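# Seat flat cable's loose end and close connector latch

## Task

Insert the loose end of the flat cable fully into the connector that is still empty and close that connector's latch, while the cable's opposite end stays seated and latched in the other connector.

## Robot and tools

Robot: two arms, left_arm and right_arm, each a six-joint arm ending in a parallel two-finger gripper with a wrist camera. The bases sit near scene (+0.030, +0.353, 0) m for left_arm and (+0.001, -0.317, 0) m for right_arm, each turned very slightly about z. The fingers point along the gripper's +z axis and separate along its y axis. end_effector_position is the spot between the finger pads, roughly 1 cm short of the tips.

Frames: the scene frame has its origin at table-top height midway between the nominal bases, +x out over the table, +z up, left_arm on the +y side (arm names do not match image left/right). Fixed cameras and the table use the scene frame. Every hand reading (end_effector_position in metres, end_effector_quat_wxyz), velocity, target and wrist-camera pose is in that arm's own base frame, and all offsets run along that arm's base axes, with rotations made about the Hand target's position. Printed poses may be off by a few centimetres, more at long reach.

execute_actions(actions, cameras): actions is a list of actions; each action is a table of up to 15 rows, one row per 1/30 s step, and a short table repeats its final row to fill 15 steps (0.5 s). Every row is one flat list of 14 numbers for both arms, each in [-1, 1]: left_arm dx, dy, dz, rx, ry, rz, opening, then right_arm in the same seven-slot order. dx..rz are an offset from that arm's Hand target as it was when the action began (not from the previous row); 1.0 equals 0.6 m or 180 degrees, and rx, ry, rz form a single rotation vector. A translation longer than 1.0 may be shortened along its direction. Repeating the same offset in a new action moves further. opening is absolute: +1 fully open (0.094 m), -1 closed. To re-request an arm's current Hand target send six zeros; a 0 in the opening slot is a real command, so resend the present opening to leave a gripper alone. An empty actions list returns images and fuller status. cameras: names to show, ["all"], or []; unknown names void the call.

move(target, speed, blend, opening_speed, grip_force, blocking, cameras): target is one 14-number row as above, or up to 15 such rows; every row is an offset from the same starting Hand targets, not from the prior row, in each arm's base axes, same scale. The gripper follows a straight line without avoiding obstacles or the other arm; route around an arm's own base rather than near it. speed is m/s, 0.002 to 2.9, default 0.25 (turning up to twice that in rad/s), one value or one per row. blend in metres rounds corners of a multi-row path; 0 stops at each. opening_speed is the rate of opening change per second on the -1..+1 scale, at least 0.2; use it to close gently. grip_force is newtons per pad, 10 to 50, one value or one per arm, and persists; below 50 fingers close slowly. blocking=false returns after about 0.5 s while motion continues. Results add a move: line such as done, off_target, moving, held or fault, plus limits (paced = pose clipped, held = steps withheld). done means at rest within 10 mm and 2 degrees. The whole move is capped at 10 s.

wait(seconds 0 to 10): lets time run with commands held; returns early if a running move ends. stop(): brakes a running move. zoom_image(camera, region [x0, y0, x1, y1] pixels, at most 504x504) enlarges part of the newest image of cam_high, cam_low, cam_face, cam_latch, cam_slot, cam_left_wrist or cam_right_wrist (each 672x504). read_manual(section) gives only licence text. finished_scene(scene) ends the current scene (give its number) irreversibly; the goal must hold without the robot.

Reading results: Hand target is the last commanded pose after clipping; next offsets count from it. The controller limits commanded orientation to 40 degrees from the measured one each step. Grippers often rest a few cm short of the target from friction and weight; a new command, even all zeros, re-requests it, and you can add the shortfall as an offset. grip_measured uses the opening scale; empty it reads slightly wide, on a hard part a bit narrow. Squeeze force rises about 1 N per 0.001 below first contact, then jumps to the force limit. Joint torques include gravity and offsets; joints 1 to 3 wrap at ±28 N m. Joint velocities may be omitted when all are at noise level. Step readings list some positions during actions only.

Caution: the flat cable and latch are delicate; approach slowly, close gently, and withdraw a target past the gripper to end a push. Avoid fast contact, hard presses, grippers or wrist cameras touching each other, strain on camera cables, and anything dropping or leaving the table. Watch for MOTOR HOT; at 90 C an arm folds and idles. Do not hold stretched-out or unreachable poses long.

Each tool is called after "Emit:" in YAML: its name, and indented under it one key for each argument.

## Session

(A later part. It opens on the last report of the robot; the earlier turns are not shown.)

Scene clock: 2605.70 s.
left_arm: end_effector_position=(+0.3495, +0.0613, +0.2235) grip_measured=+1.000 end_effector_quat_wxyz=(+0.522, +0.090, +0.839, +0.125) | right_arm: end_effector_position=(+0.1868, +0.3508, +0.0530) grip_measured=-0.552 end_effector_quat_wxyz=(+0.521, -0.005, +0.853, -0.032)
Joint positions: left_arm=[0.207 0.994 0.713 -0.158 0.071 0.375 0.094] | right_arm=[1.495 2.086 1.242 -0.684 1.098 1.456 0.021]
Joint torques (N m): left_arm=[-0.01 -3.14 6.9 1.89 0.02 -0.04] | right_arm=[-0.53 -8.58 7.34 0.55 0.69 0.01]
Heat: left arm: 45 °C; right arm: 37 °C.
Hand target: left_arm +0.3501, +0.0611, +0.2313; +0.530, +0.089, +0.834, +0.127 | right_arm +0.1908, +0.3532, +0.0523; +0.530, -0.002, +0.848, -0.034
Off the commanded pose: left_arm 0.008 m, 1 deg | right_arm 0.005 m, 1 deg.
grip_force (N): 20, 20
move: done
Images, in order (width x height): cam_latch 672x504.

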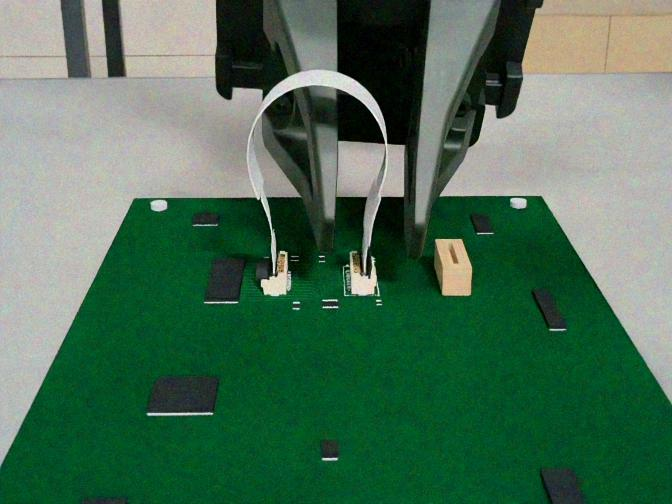

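Emit:
move:
  target: [0,0,0,0,0,0,1, 0,-0.003,-0.003,-0.002,0,0,-0.55]
  speed: 0.015
  cameras: []

Scene clock: 2612.03 s.
left_arm: end_effector_position=(+0.3495, +0.0613, +0.2235) grip_measured=+1.000 end_effector_quat_wxyz=(+0.522, +0.090, +0.839, +0.125) | right_arm: end_effector_position=(+0.1869, +0.3512, +0.0530) grip_measured=-0.552 end_effector_quat_wxyz=(+0.521, -0.005, +0.853, -0.030)
Joint positions: left_arm=[0.207 0.994 0.713 -0.158 0.071 0.375 0.094] | right_arm=[1.495 2.086 1.242 -0.682 1.098 1.456 0.021]
Joint torques (N m): left_arm=[-0.03 -3.12 6.9 1.89 0.02 -0.04] | right_arm=[-0.44 -8.68 6.54 0.54 0.69 -0.02]
Heat: left arm: 45 °C; right arm: 37 °C.
Hand target: left_arm +0.3501, +0.0611, +0.2313; +0.530, +0.089, +0.834, +0.127 | right_arm +0.1908, +0.3514, +0.0505; +0.530, -0.004, +0.848, -0.036
Off the commanded pose: left_arm 0.008 m, 1 deg | right_arm 0.005 m, 1 deg.
grip_force (N): 20, 20
move: done
No camera images: "cameras" was empty.

Emit:
move:
  target: [0,0,0,0,0,0,1, 0,-0.002,-0.001,-0.006,0,0,-0.55]
  speed: 0.015
  cameras: ["cam_latch"]

Emit:
zoom_image:
  camera: "cam_latch"
  region: [310, 190, 440, 300]

Scene clock: 2620.40 s.
left_arm: end_effector_position=(+0.3495, +0.0613, +0.2235) grip_measured=+1.000 end_effector_quat_wxyz=(+0.522, +0.090, +0.839, +0.125) | right_arm: end_effector_position=(+0.1868, +0.3510, +0.0517) grip_measured=-0.552 end_effector_quat_wxyz=(+0.521, -0.005, +0.853, -0.032)
Joint positions: left_arm=[0.207 0.994 0.713 -0.158 0.071 0.375 0.094] | right_arm=[1.495 2.09 1.242 -0.681 1.098 1.456 0.021]
Joint torques (N m): left_arm=[-0.02 -3.12 6.89 1.89 0.01 -0.04] | right_arm=[-0.58 -8.38 7.21 0.36 0.72 -0.05]
Heat: left arm: 45 °C; right arm: 37 °C.
Hand target: left_arm +0.3501, +0.0611, +0.2313; +0.530, +0.089, +0.834, +0.127 | right_arm +0.1908, +0.3502, +0.0500; +0.529, -0.009, +0.847, -0.044
Off the commanded pose: left_arm 0.008 m, 1 deg | right_arm 0.004 m, 2 deg.
grip_force (N): 20, 20
move: done
Images, in order (width x height): cam_latch 672x504.

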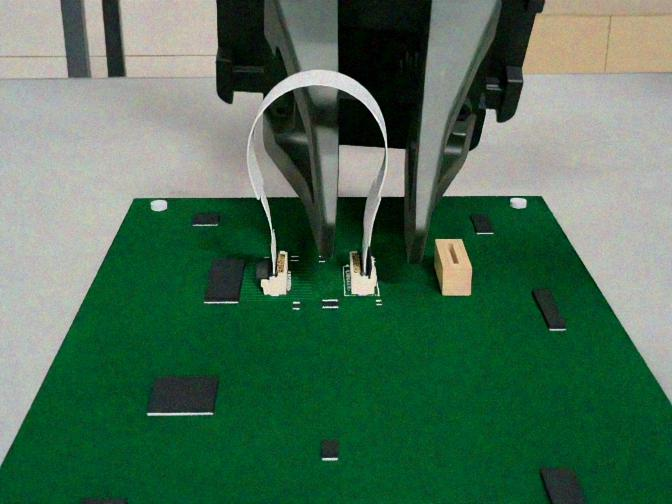

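Scaled by 3.877 from the camera's 672x504 image, which has a finer 960x720 frame.

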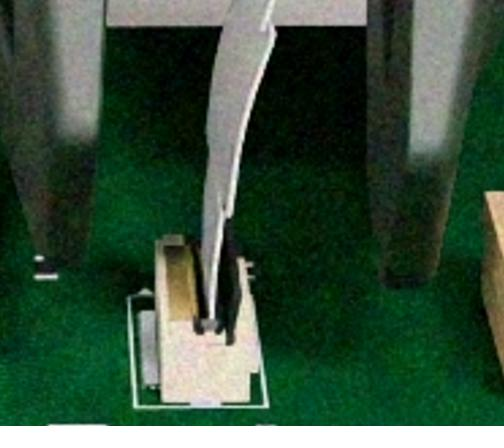

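Emit:
move:
  target: [0,0,0,0,0,0,1, 0,-0.001,0.001,-0.003,0,0,-0.55]
  speed: 0.015
  cameras: []

Scene clock: 2624.77 s.
left_arm: end_effector_position=(+0.3495, +0.0613, +0.2235) grip_measured=+1.000 end_effector_quat_wxyz=(+0.522, +0.090, +0.839, +0.125) | right_arm: end_effector_position=(+0.1868, +0.3507, +0.0517) grip_measured=-0.552 end_effector_quat_wxyz=(+0.521, -0.006, +0.853, -0.033)
Joint positions: left_arm=[0.207 0.994 0.713 -0.158 0.071 0.375 0.094] | right_arm=[1.495 2.09 1.242 -0.684 1.098 1.456 0.021]
Joint torques (N m): left_arm=[0.01 -3.15 6.89 1.89 0.02 -0.04] | right_arm=[-0.39 -8.36 7.51 0.26 0.75 -0.03]
Heat: left arm: 45 °C; right arm: 37 °C.
Hand target: left_arm +0.3501, +0.0611, +0.2313; +0.530, +0.089, +0.834, +0.127 | right_arm +0.1908, +0.3496, +0.0506; +0.529, -0.011, +0.847, -0.048
Off the commanded pose: left_arm 0.008 m, 1 deg | right_arm 0.004 m, 2 deg.
grip_force (N): 20, 20
move: done
No camera images: "cameras" was empty.

Emit:
move:
  target: [0,0,0,0,0,0,1, 0,-0.001,0.001,-0.003,0,0,-0.55]
  speed: 0.015
  cameras: ["cam_latch"]

Emit:
zoom_image:
  camera: "cam_latch"
  region: [310, 190, 440, 300]

Scene clock: 2632.07 s.
left_arm: end_effector_position=(+0.3495, +0.0613, +0.2235) grip_measured=+1.000 end_effector_quat_wxyz=(+0.522, +0.090, +0.839, +0.125) | right_arm: end_effector_position=(+0.1867, +0.3488, +0.0517) grip_measured=-0.552 end_effector_quat_wxyz=(+0.521, -0.010, +0.853, -0.038)
Joint positions: left_arm=[0.207 0.994 0.713 -0.158 0.071 0.375 0.094] | right_arm=[1.495 2.09 1.242 -0.695 1.099 1.455 0.021]
Joint torques (N m): left_arm=[-0.01 -3.14 6.89 1.89 0.02 -0.04] | right_arm=[-0.38 -8.31 8.01 0.26 0.72 -0.05]
Heat: left arm: 45 °C; right arm: 37 °C.
Hand target: left_arm +0.3501, +0.0611, +0.2313; +0.530, +0.089, +0.834, +0.127 | right_arm +0.1908, +0.3490, +0.0512; +0.529, -0.014, +0.847, -0.052
Off the commanded pose: left_arm 0.008 m, 1 deg | right_arm 0.004 m, 2 deg.
grip_force (N): 20, 20
move: done
Images, in order (width x height): cam_latch 672x504.

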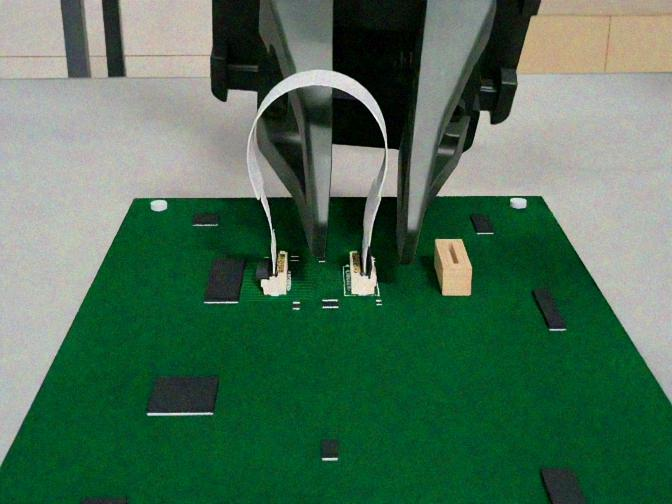

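Scaled by 3.877 from the camera's 672x504 image, which has a finer 960x720 frame.

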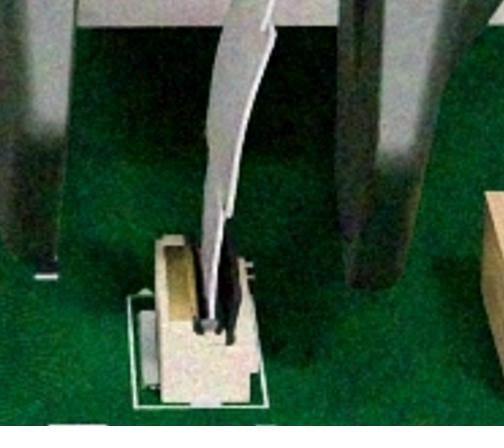

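Emit:
move:
  target: [0,0,0,0,0,0,1, 0,0,0,0,0,0,-1]
  opening_speed: 0.2
  cameras: ["cam_latch","cam_slot","cam_face"]

Emit:
zoom_image:
  camera: "cam_latch"
  region: [330, 210, 400, 300]

Emit:
zoom_image:
  camera: "cam_slot"
  region: [330, 180, 480, 350]

Scene clock: 2644.83 s.
left_arm: end_effector_position=(+0.3495, +0.0613, +0.2235) grip_measured=+1.000 end_effector_quat_wxyz=(+0.522, +0.090, +0.839, +0.125) | right_arm: end_effector_position=(+0.1867, +0.3487, +0.0517) grip_measured=-0.985 end_effector_quat_wxyz=(+0.521, -0.010, +0.853, -0.039)
Joint positions: left_arm=[0.207 0.994 0.713 -0.158 0.071 0.375 0.094] | right_arm=[1.495 2.09 1.242 -0.696 1.099 1.455 0.001]
Joint torques (N m): left_arm=[-0.02 -3.15 6.89 1.9 0.02 -0.04] | right_arm=[-0.51 -8.23 8.05 0.23 0.74 0]
Heat: left arm: 45 °C; right arm: 36 °C.
Hand target: left_arm +0.3501, +0.0611, +0.2313; +0.530, +0.089, +0.834, +0.127 | right_arm +0.1907, +0.3490, +0.0512; +0.529, -0.014, +0.847, -0.052
Off the commanded pose: left_arm 0.008 m, 1 deg | right_arm 0.004 m, 2 deg.
grip_force (N): 20, 20
move: done
Images, in order (width x height): cam_face 672x504, cam_latch 672x504, cam_slot 672x504.

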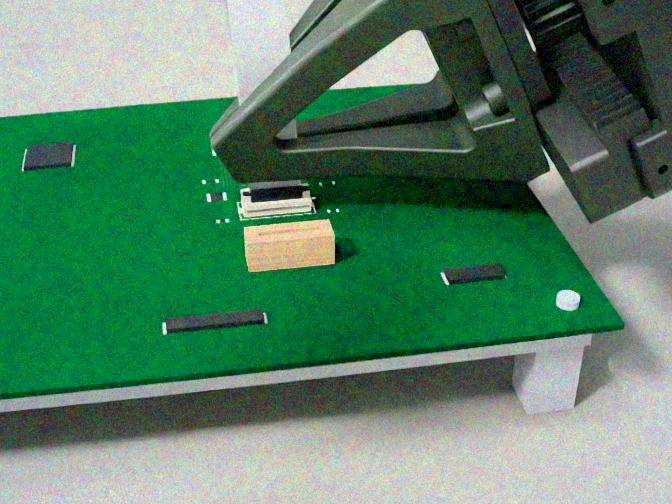

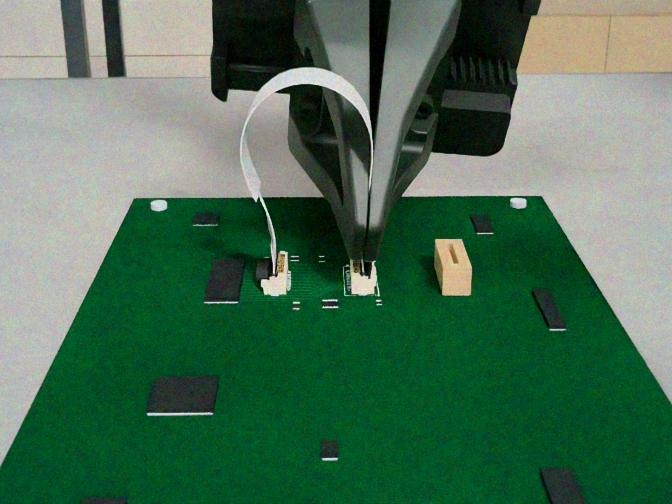

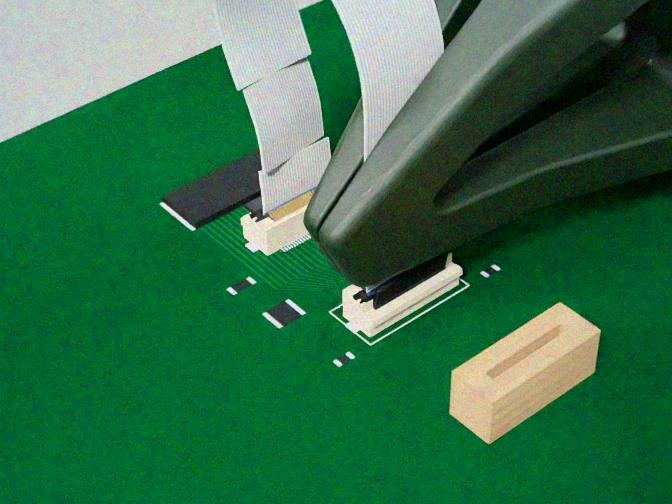

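Scaled by 5.600 from the camera's 672x504 image, which has a finer 960x720 frame.

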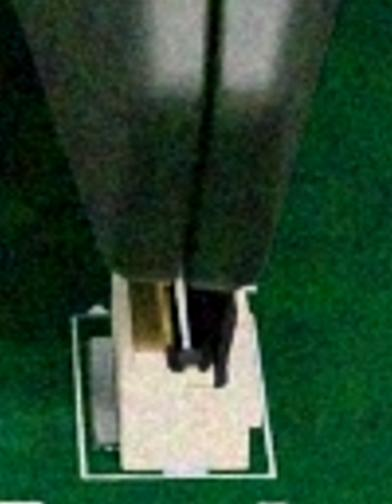

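Scaled by 2.965 from the camera's 672x504 image, which has a finer 960x720 frame.

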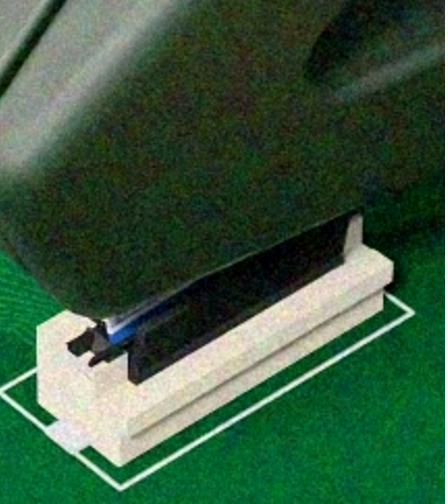

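Emit:
move:
  target: [0,0,0,0,0,0,1, 0,0.001,-0.003,0,0,0,-1]
  speed: 0.01
  cameras: ["cam_latch","cam_slot"]

Emit:
zoom_image:
  camera: "cam_latch"
  region: [330, 210, 400, 300]

Emit:
zoom_image:
  camera: "cam_slot"
  region: [330, 180, 480, 350]

Scene clock: 2657.53 s.
left_arm: end_effector_position=(+0.3495, +0.0613, +0.2235) grip_measured=+1.000 end_effector_quat_wxyz=(+0.522, +0.090, +0.839, +0.125) | right_arm: end_effector_position=(+0.1869, +0.3486, +0.0515) grip_measured=-0.985 end_effector_quat_wxyz=(+0.522, -0.010, +0.852, -0.039)
Joint positions: left_arm=[0.207 0.994 0.713 -0.158 0.071 0.375 0.094] | right_arm=[1.495 2.091 1.242 -0.696 1.101 1.455 0.001]
Joint torques (N m): left_arm=[-0.01 -3.14 6.9 1.89 0.02 -0.04] | right_arm=[-0.4 -7.82 8.01 0.29 0.7 -0.04]
Heat: left arm: 45 °C; right arm: 36 °C.
Hand target: left_arm +0.3501, +0.0611, +0.2313; +0.530, +0.089, +0.834, +0.127 | right_arm +0.1908, +0.3496, +0.0494; +0.529, -0.014, +0.847, -0.052
Off the commanded pose: left_arm 0.008 m, 1 deg | right_arm 0.005 m, 2 deg.
grip_force (N): 20, 20
move: done
Images, in order (width x height): cam_latch 672x504, cam_slot 672x504.

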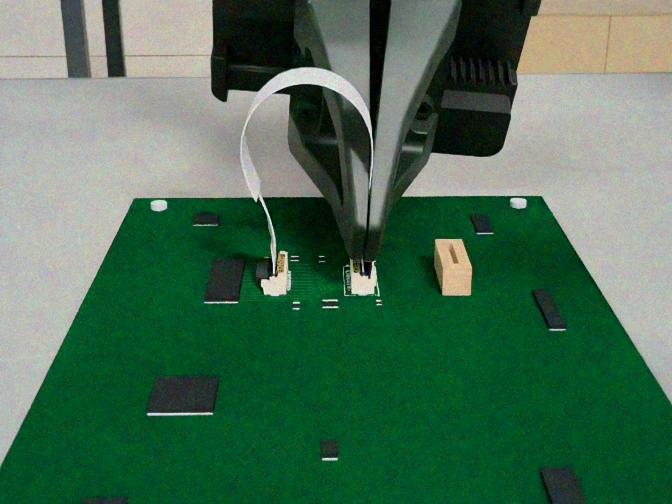

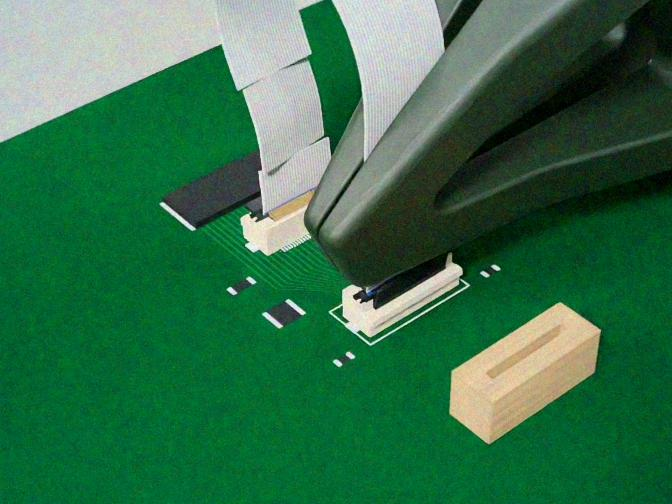

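Scaled by 5.600 from the camera's 672x504 image, which has a finer 960x720 frame.

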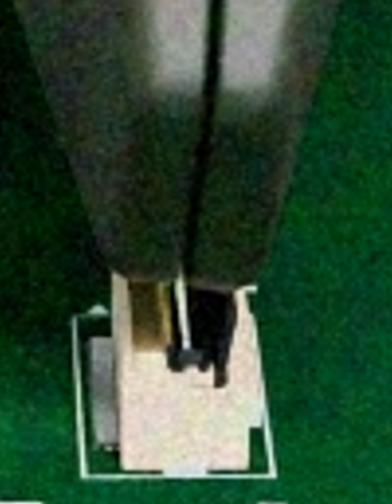

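Scaled by 2.965 from the camera's 672x504 image, which has a finer 960x720 frame.

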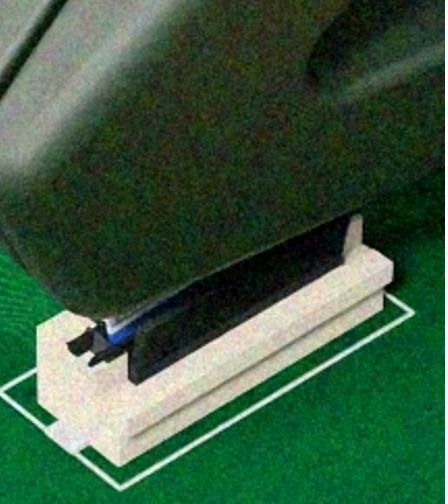

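Emit:
move:
  target: [0,0,0,0,0,0,1, 0,0.001,-0.004,0,0,0,-1]
  speed: 0.01
  cameras: ["cam_latch","cam_slot"]

Emit:
zoom_image:
  camera: "cam_latch"
  region: [330, 210, 400, 300]

Emit:
zoom_image:
  camera: "cam_slot"
  region: [330, 180, 480, 350]

Scene clock: 2665.77 s.
left_arm: end_effector_position=(+0.3495, +0.0613, +0.2235) grip_measured=+1.000 end_effector_quat_wxyz=(+0.522, +0.090, +0.839, +0.125) | right_arm: end_effector_position=(+0.1869, +0.3495, +0.0515) grip_measured=-0.985 end_effector_quat_wxyz=(+0.524, -0.011, +0.851, -0.040)
Joint positions: left_arm=[0.207 0.994 0.713 -0.158 0.071 0.375 0.094] | right_arm=[1.496 2.096 1.245 -0.696 1.107 1.454 0.001]
Joint torques (N m): left_arm=[-0.02 -3.15 6.89 1.89 0.02 -0.04] | right_arm=[-0.62 -7.68 7.77 0.32 0.63 0.02]
Heat: left arm: 45 °C; right arm: 36 °C.
Hand target: left_arm +0.3501, +0.0611, +0.2313; +0.530, +0.089, +0.834, +0.127 | right_arm +0.1908, +0.3503, +0.0469; +0.529, -0.014, +0.847, -0.052
Off the commanded pose: left_arm 0.008 m, 1 deg | right_arm 0.006 m, 2 deg.
grip_force (N): 20, 20
move: done
Images, in order (width x height): cam_latch 672x504, cam_slot 672x504.

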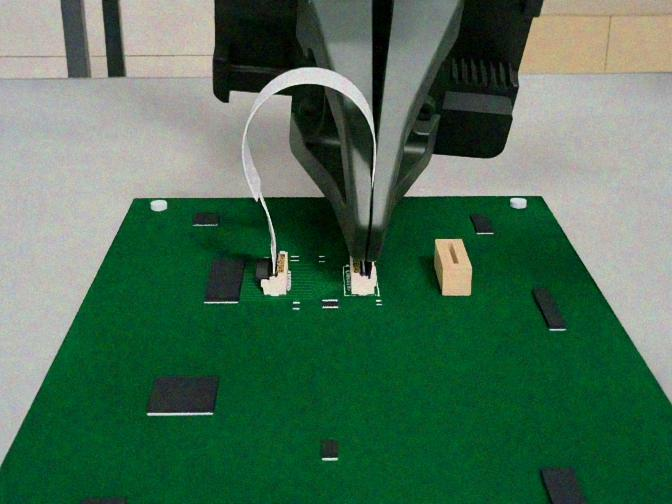

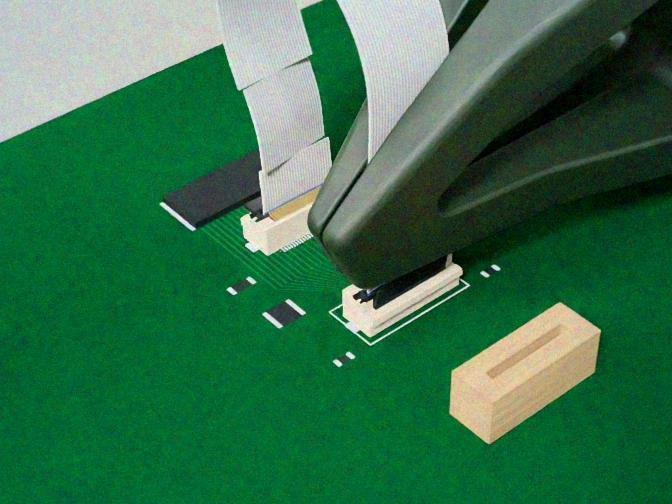

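Scaled by 5.600 from the camera's 672x504 image, which has a finer 960x720 frame.

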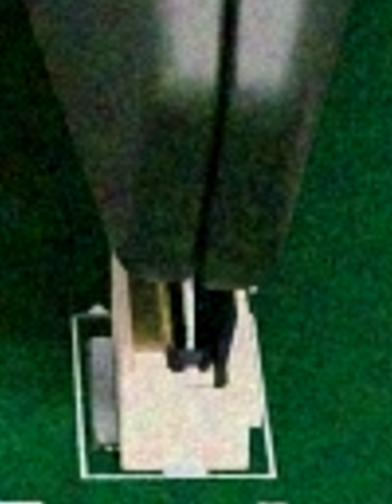

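Scaled by 2.965 from the camera's 672x504 image, which has a finer 960x720 frame.

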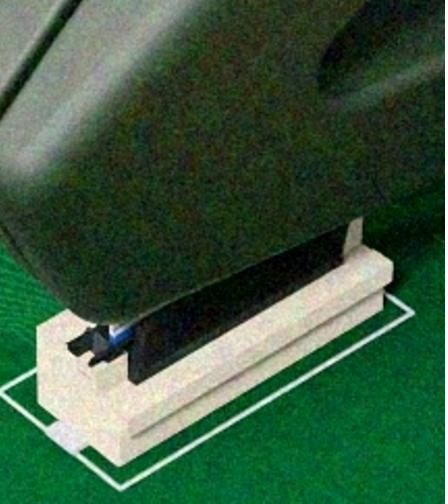

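Emit:
execute_actions:
  actions: []
  cameras: ["cam_face"]

Emit:
zoom_image:
  camera: "cam_face"
  region: [225, 150, 325, 225]

Scene clock: 2675.80 s.
left_arm: end_effector_position=(+0.3495, +0.0613, +0.2235) grip_measured=+1.000 end_effector_quat_wxyz=(+0.522, +0.090, +0.839, +0.125) | right_arm: end_effector_position=(+0.1869, +0.3495, +0.0515) grip_measured=-0.985 end_effector_quat_wxyz=(+0.524, -0.011, +0.851, -0.040)
Joint positions: left_arm=[0.207 0.994 0.713 -0.158 0.071 0.375 0.094] | right_arm=[1.496 2.096 1.245 -0.696 1.107 1.454 0.001]
Joint velocities: within noise
Joint torques (N m): left_arm=[-0.02 -3.14 6.89 1.89 0.02 -0.04] | right_arm=[-0.8 -7.77 7.92 0.32 0.66 0]
Heat: left arm: 45 °C; right arm: 36 °C.
Hand target: left_arm +0.3501, +0.0611, +0.2313; +0.530, +0.089, +0.834, +0.127 | right_arm +0.1908, +0.3503, +0.0469; +0.529, -0.014, +0.847, -0.052
Tool commands: left_gripper/opening=+1.0 right_gripper/opening=-1.0
Off the commanded pose: left_arm 0.008 m, 1 deg | right_arm 0.006 m, 2 deg.
grip_force (N): 20, 20
Images, in order (width x height): cam_face 672x504.

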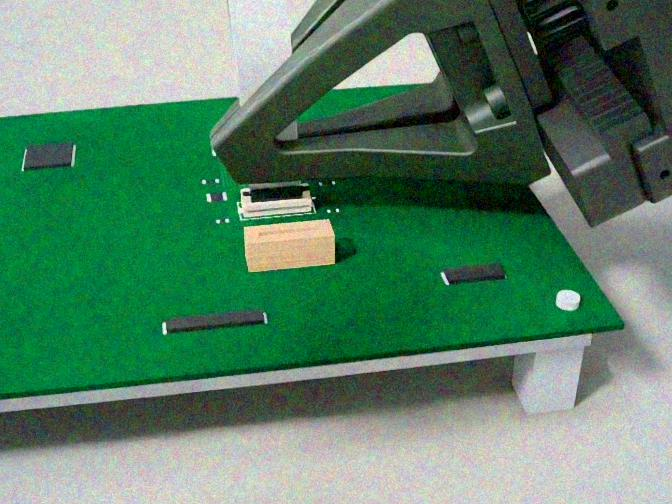

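Scaled by 5.040 from the camera's 672x504 image, which has a finer 960x720 frame.

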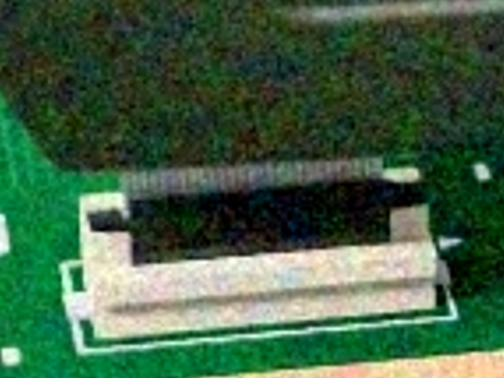

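Emit:
execute_actions:
  actions: []
  cameras: ["cam_slot","cam_latch"]

Emit:
zoom_image:
  camera: "cam_slot"
  region: [340, 265, 410, 335]

Emit:
zoom_image:
  camera: "cam_latch"
  region: [340, 250, 390, 300]

Scene clock: 2686.77 s.
left_arm: end_effector_position=(+0.3495, +0.0613, +0.2235) grip_measured=+1.000 end_effector_quat_wxyz=(+0.522, +0.090, +0.839, +0.125) | right_arm: end_effector_position=(+0.1869, +0.3495, +0.0515) grip_measured=-0.985 end_effector_quat_wxyz=(+0.524, -0.011, +0.851, -0.040)
Joint positions: left_arm=[0.207 0.994 0.713 -0.158 0.071 0.375 0.094] | right_arm=[1.496 2.096 1.245 -0.696 1.107 1.454 0.001]
Joint velocities: within noise
Joint torques (N m): left_arm=[-0.01 -3.15 6.89 1.9 0.02 -0.04] | right_arm=[-0.69 -7.61 7.92 0.32 0.63 -0.03]
Heat: left arm: 46 °C; right arm: 36 °C.
Hand target: left_arm +0.3501, +0.0611, +0.2313; +0.530, +0.089, +0.834, +0.127 | right_arm +0.1908, +0.3503, +0.0469; +0.529, -0.014, +0.847, -0.052
Tool commands: left_gripper/opening=+1.0 right_gripper/opening=-1.0
Off the commanded pose: left_arm 0.008 m, 1 deg | right_arm 0.006 m, 2 deg.
grip_force (N): 20, 20
Images, in order (width x height): cam_latch 672x504, cam_slot 672x504.

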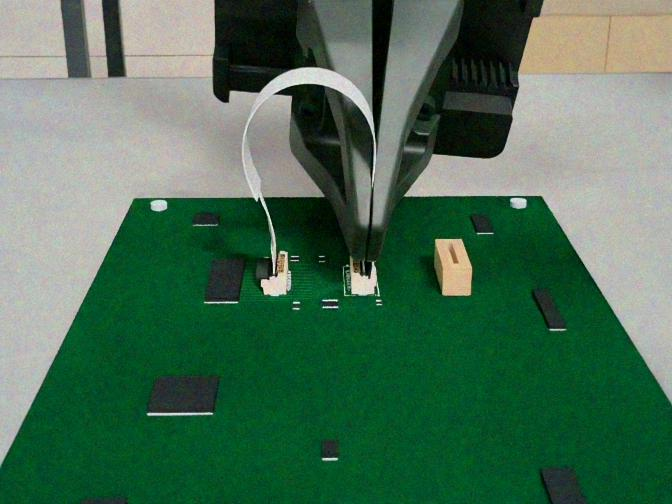

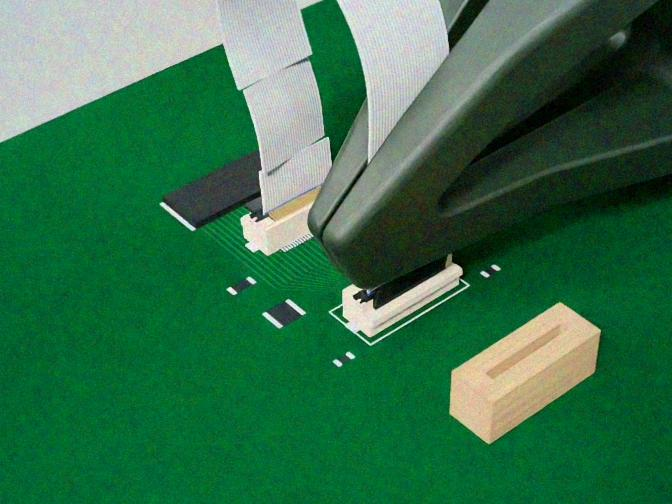

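Scaled by 7.200 from the camera's 672x504 image, which has a finer 960x720 frame.

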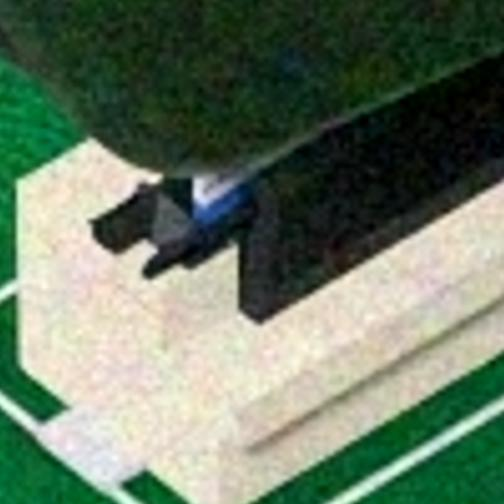

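Scaled by 10.080 from the camera's 672x504 image, which has a finer 960x720 frame.

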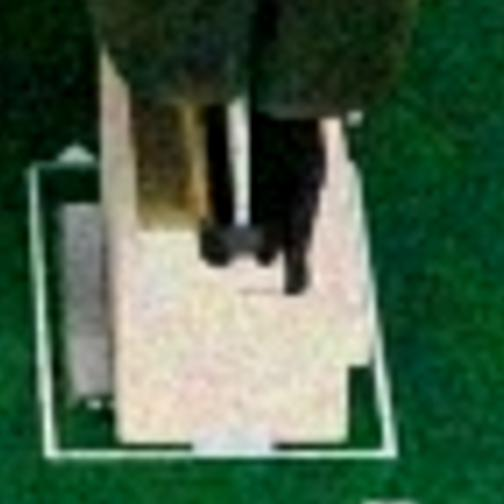

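Emit:
zoom_image:
  camera: "cam_slot"
  region: [230, 160, 340, 270]

Emit:
zoom_image:
  camera: "cam_latch"
  region: [245, 240, 305, 300]

Scaled by 4.582 from the camera's 672x504 image, which has a finer 960x720 frame.

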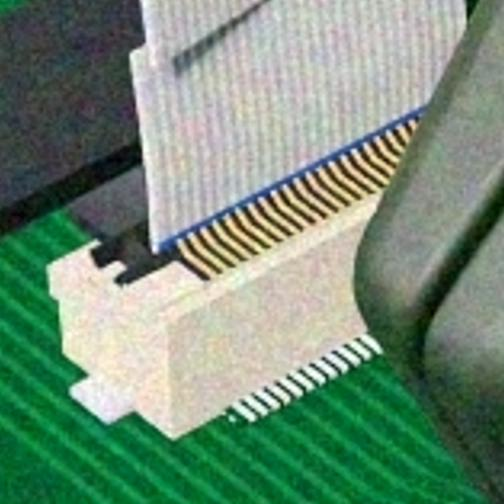

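Scaled by 8.400 from the camera's 672x504 image, which has a finer 960x720 frame.

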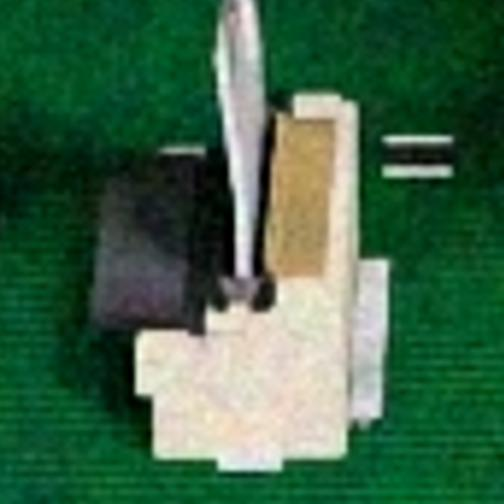

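Emit:
move:
  target: [0,0,0,0,0,0,1, 0,0,-0.005,0,0,0,-1]
  speed: 0.01
  cameras: ["cam_latch","cam_slot"]

Emit:
zoom_image:
  camera: "cam_slot"
  region: [340, 265, 410, 335]

Emit:
zoom_image:
  camera: "cam_latch"
  region: [340, 250, 390, 300]

Scene clock: 2713.13 s.
left_arm: end_effector_position=(+0.3495, +0.0613, +0.2235) grip_measured=+1.000 end_effector_quat_wxyz=(+0.522, +0.090, +0.839, +0.125) | right_arm: end_effector_position=(+0.1868, +0.3494, +0.0511) grip_measured=-0.985 end_effector_quat_wxyz=(+0.527, -0.013, +0.849, -0.042)
Joint positions: left_arm=[0.207 0.994 0.713 -0.158 0.071 0.375 0.094] | right_arm=[1.498 2.101 1.245 -0.696 1.114 1.454 0.001]
Joint torques (N m): left_arm=[-0.01 -3.14 6.87 1.89 0.02 -0.04] | right_arm=[-0.84 -7.5 7.72 0.38 0.53 0.02]
Heat: left arm: 46 °C; right arm: 36 °C.
Hand target: left_arm +0.3501, +0.0611, +0.2313; +0.530, +0.089, +0.834, +0.127 | right_arm +0.1908, +0.3503, +0.0440; +0.529, -0.014, +0.847, -0.052
Off the commanded pose: left_arm 0.008 m, 1 deg | right_arm 0.008 m, 1 deg.
grip_force (N): 20, 20
move: done
Images, in order (width x height): cam_latch 672x504, cam_slot 672x504.

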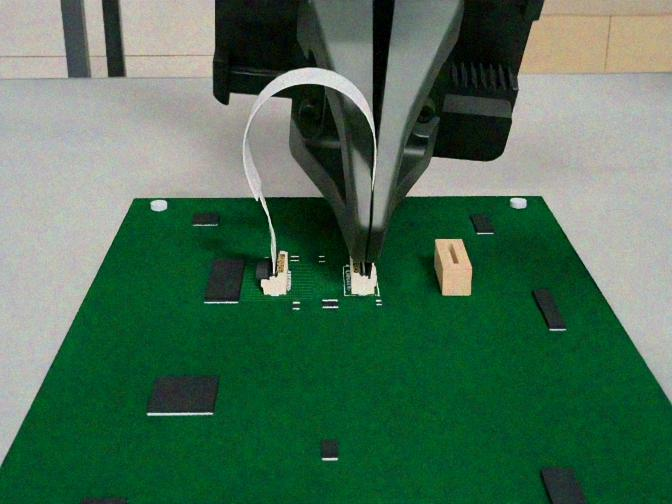

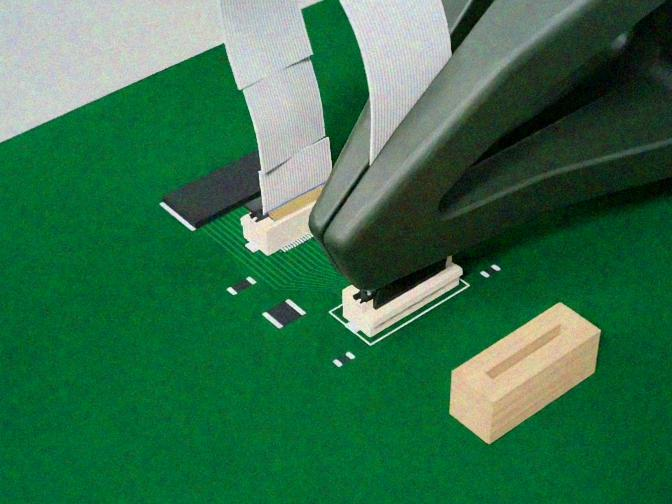

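Scaled by 7.200 from the camera's 672x504 image, which has a finer 960x720 frame.

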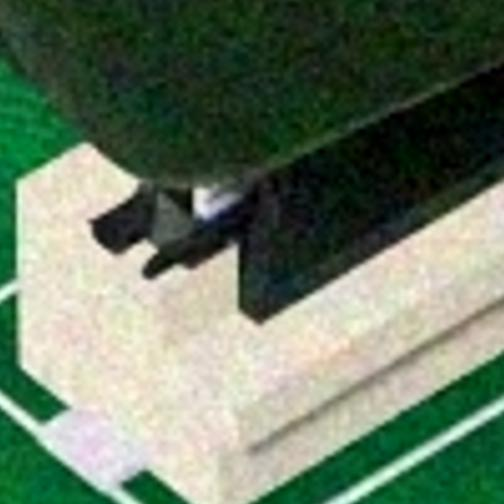

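Scaled by 10.080 from the camera's 672x504 image, which has a finer 960x720 frame.

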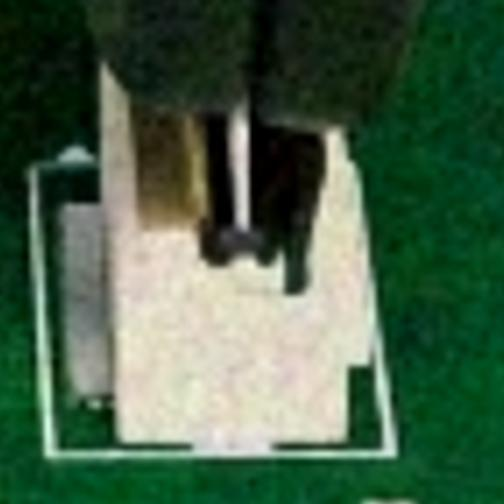

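Emit:
move:
  target: [0,0,0,0,0,0,1, 0,0,-0.004,0,0,0,-1]
  speed: 0.01
  cameras: ["cam_latch","cam_slot","cam_face"]

Emit:
zoom_image:
  camera: "cam_slot"
  region: [340, 265, 410, 335]

Emit:
zoom_image:
  camera: "cam_face"
  region: [225, 150, 325, 225]

Scene clock: 2740.27 s.
left_arm: end_effector_position=(+0.3495, +0.0613, +0.2235) grip_measured=+1.000 end_effector_quat_wxyz=(+0.522, +0.090, +0.839, +0.125) | right_arm: end_effector_position=(+0.1866, +0.3494, +0.0506) grip_measured=-0.985 end_effector_quat_wxyz=(+0.529, -0.015, +0.847, -0.043)
Joint positions: left_arm=[0.207 0.994 0.713 -0.158 0.071 0.375 0.094] | right_arm=[1.5 2.105 1.245 -0.696 1.119 1.454 0.001]
Joint torques (N m): left_arm=[0.01 -3.15 6.9 1.89 0.02 -0.04] | right_arm=[-0.85 -7.39 7.23 0.52 0.53 0.04]
Heat: left arm: 46 °C; right arm: 36 °C.
Hand target: left_arm +0.3501, +0.0611, +0.2313; +0.530, +0.089, +0.834, +0.127 | right_arm +0.1907, +0.3503, +0.0415; +0.529, -0.014, +0.847, -0.052
Off the commanded pose: left_arm 0.008 m, 1 deg | right_arm 0.010 m, 1 deg.
grip_force (N): 20, 20
move: done
Images, in order (width x height): cam_face 672x504, cam_latch 672x504, cam_slot 672x504.

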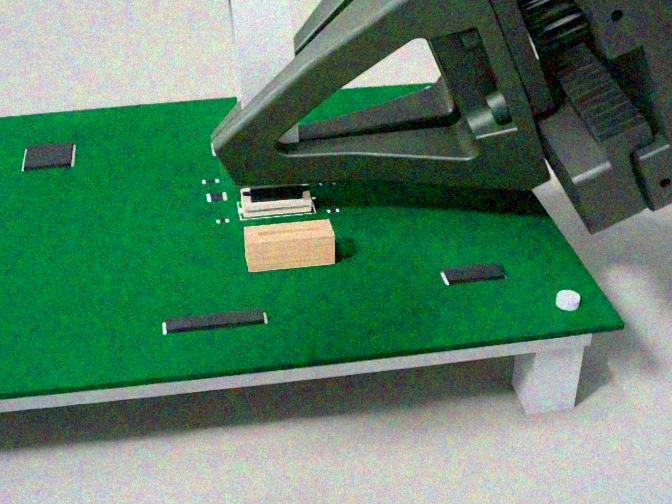

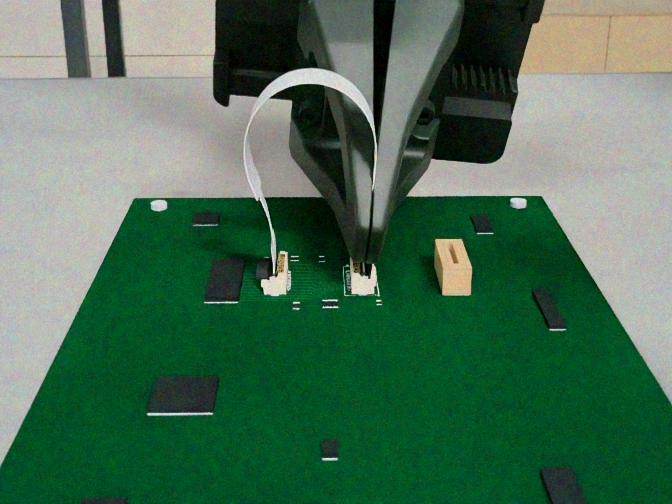

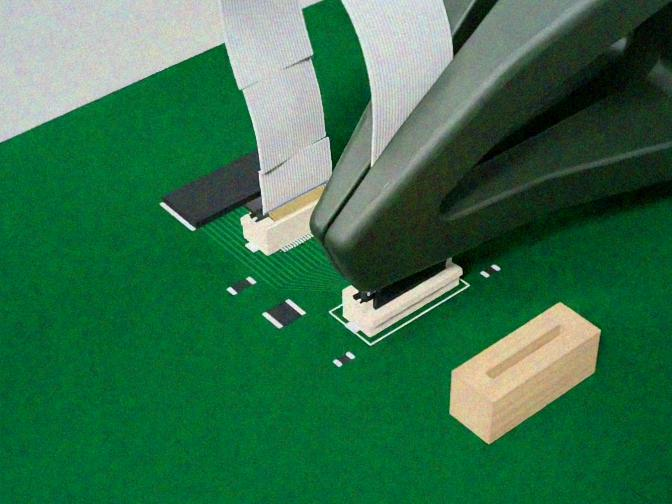

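Scaled by 7.200 from the camera's 672x504 image, which has a finer 960x720 frame.

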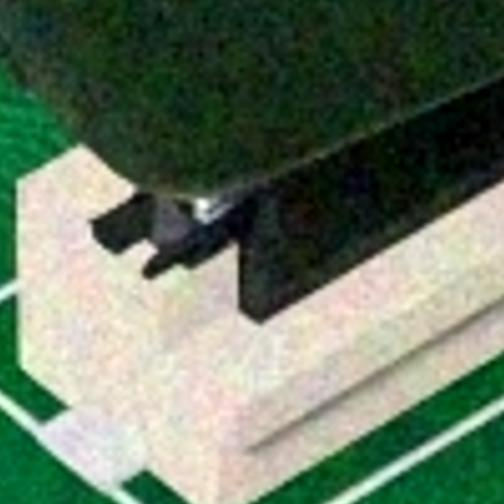

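Scaled by 5.040 from the camera's 672x504 image, which has a finer 960x720 frame.

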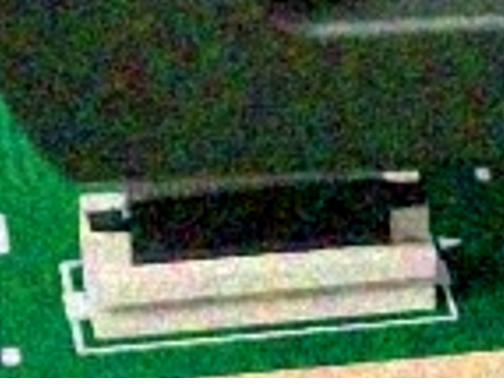

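Emit:
move:
  target: [0,0,0,0,0,0,1, 0,0,-0.004,0,0,0,-1]
  speed: 0.01
  cameras: ["cam_latch","cam_slot","cam_face"]

Emit:
zoom_image:
  camera: "cam_slot"
  region: [340, 265, 410, 335]

Emit:
zoom_image:
  camera: "cam_face"
  region: [225, 150, 325, 225]

Emit:
zoom_image:
  camera: "cam_latch"
  region: [340, 250, 390, 300]

Scene clock: 2749.17 s.
left_arm: end_effector_position=(+0.3495, +0.0613, +0.2235) grip_measured=+1.000 end_effector_quat_wxyz=(+0.522, +0.090, +0.839, +0.125) | right_arm: end_effector_position=(+0.1866, +0.3495, +0.0505) grip_measured=-0.985 end_effector_quat_wxyz=(+0.532, -0.016, +0.845, -0.044)
Joint positions: left_arm=[0.207 0.994 0.713 -0.158 0.071 0.375 0.094] | right_arm=[1.501 2.108 1.245 -0.695 1.126 1.454 0.001]
Joint torques (N m): left_arm=[-0.02 -3.12 6.91 1.89 0.01 -0.04] | right_arm=[-0.99 -7.27 6.97 0.55 0.47 0.02]
Heat: left arm: 46 °C; right arm: 36 °C.
Hand target: left_arm +0.3501, +0.0611, +0.2313; +0.530, +0.089, +0.834, +0.127 | right_arm +0.1907, +0.3503, +0.0391; +0.529, -0.014, +0.847, -0.052
Off the commanded pose: left_arm 0.008 m, 1 deg | right_arm 0.012 m, 1 deg.
grip_force (N): 20, 20
move: off_target (right_arm)
Images, in order (width x height): cam_face 672x504, cam_latch 672x504, cam_slot 672x504.

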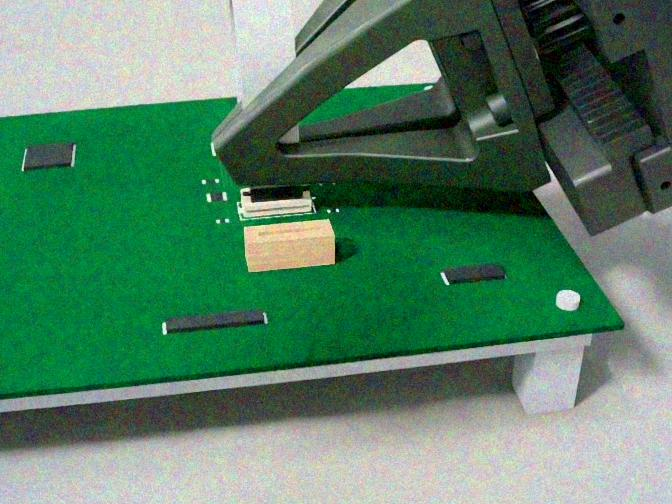

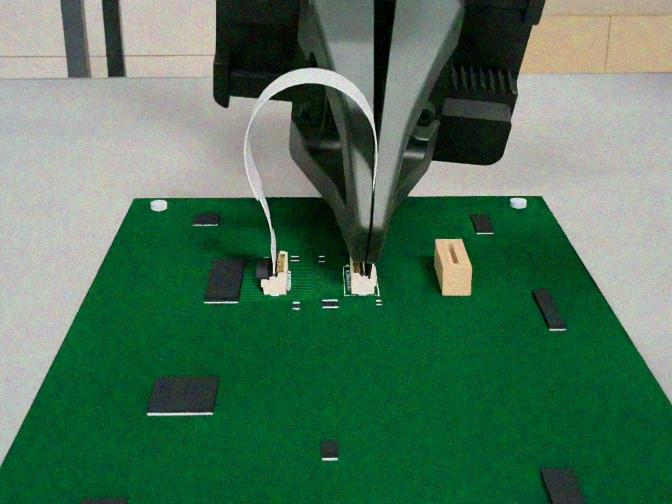

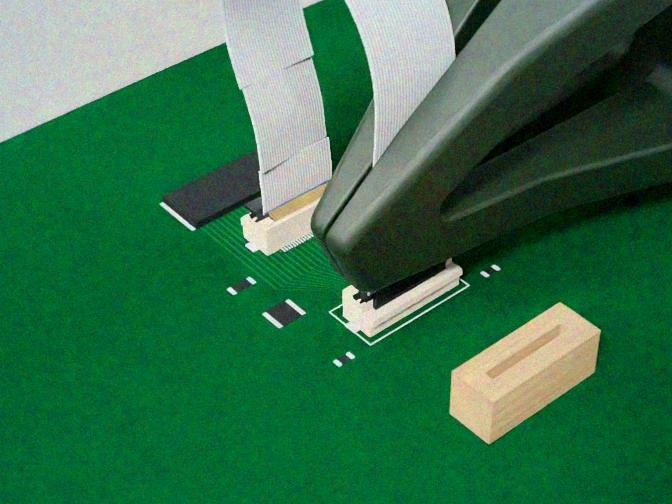

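Scaled by 7.200 from the camera's 672x504 image, which has a finer 960x720 frame.

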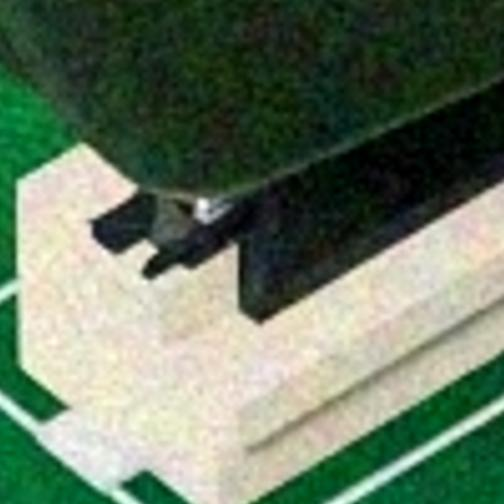

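Scaled by 5.040 from the camera's 672x504 image, which has a finer 960x720 frame.

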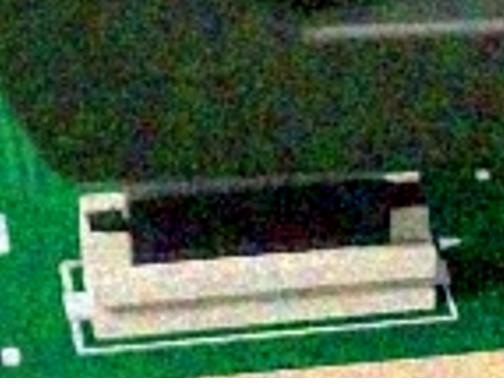

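Scaled by 10.080 from the camera's 672x504 image, which has a finer 960x720 frame.

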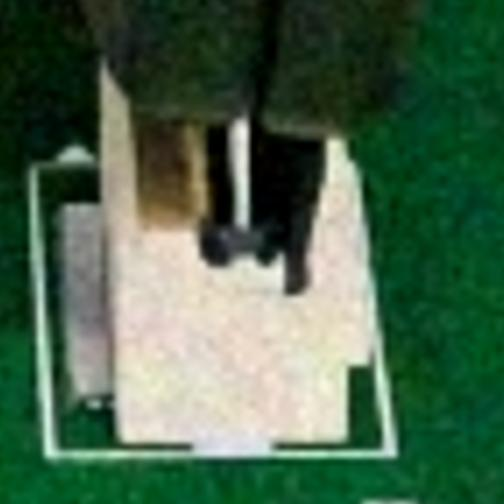

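Emit:
move:
  target: [0,0,0,0,0,0,1, 0,0.001,0.009,0,0,0,-1]
  speed: 0.01
  cameras: []

Scene clock: 2767.63 s.
left_arm: end_effector_position=(+0.3495, +0.0613, +0.2235) grip_measured=+1.000 end_effector_quat_wxyz=(+0.522, +0.090, +0.839, +0.125) | right_arm: end_effector_position=(+0.1866, +0.3498, +0.0507) grip_measured=-0.985 end_effector_quat_wxyz=(+0.532, -0.016, +0.846, -0.044)
Joint positions: left_arm=[0.207 0.994 0.713 -0.158 0.071 0.375 0.094] | right_arm=[1.501 2.108 1.246 -0.695 1.126 1.454 0.001]
Joint torques (N m): left_arm=[0.01 -3.14 6.87 1.89 0.02 -0.04] | right_arm=[-1.05 -8.08 7.77 0.37 0.46 0.03]
Heat: left arm: 46 °C; right arm: 36 °C.
Hand target: left_arm +0.3501, +0.0611, +0.2313; +0.530, +0.089, +0.834, +0.127 | right_arm +0.1907, +0.3508, +0.0445; +0.529, -0.014, +0.847, -0.052
Off the commanded pose: left_arm 0.008 m, 1 deg | right_arm 0.008 m, 1 deg.
grip_force (N): 20, 20
move: done
No camera images: "cameras" was empty.


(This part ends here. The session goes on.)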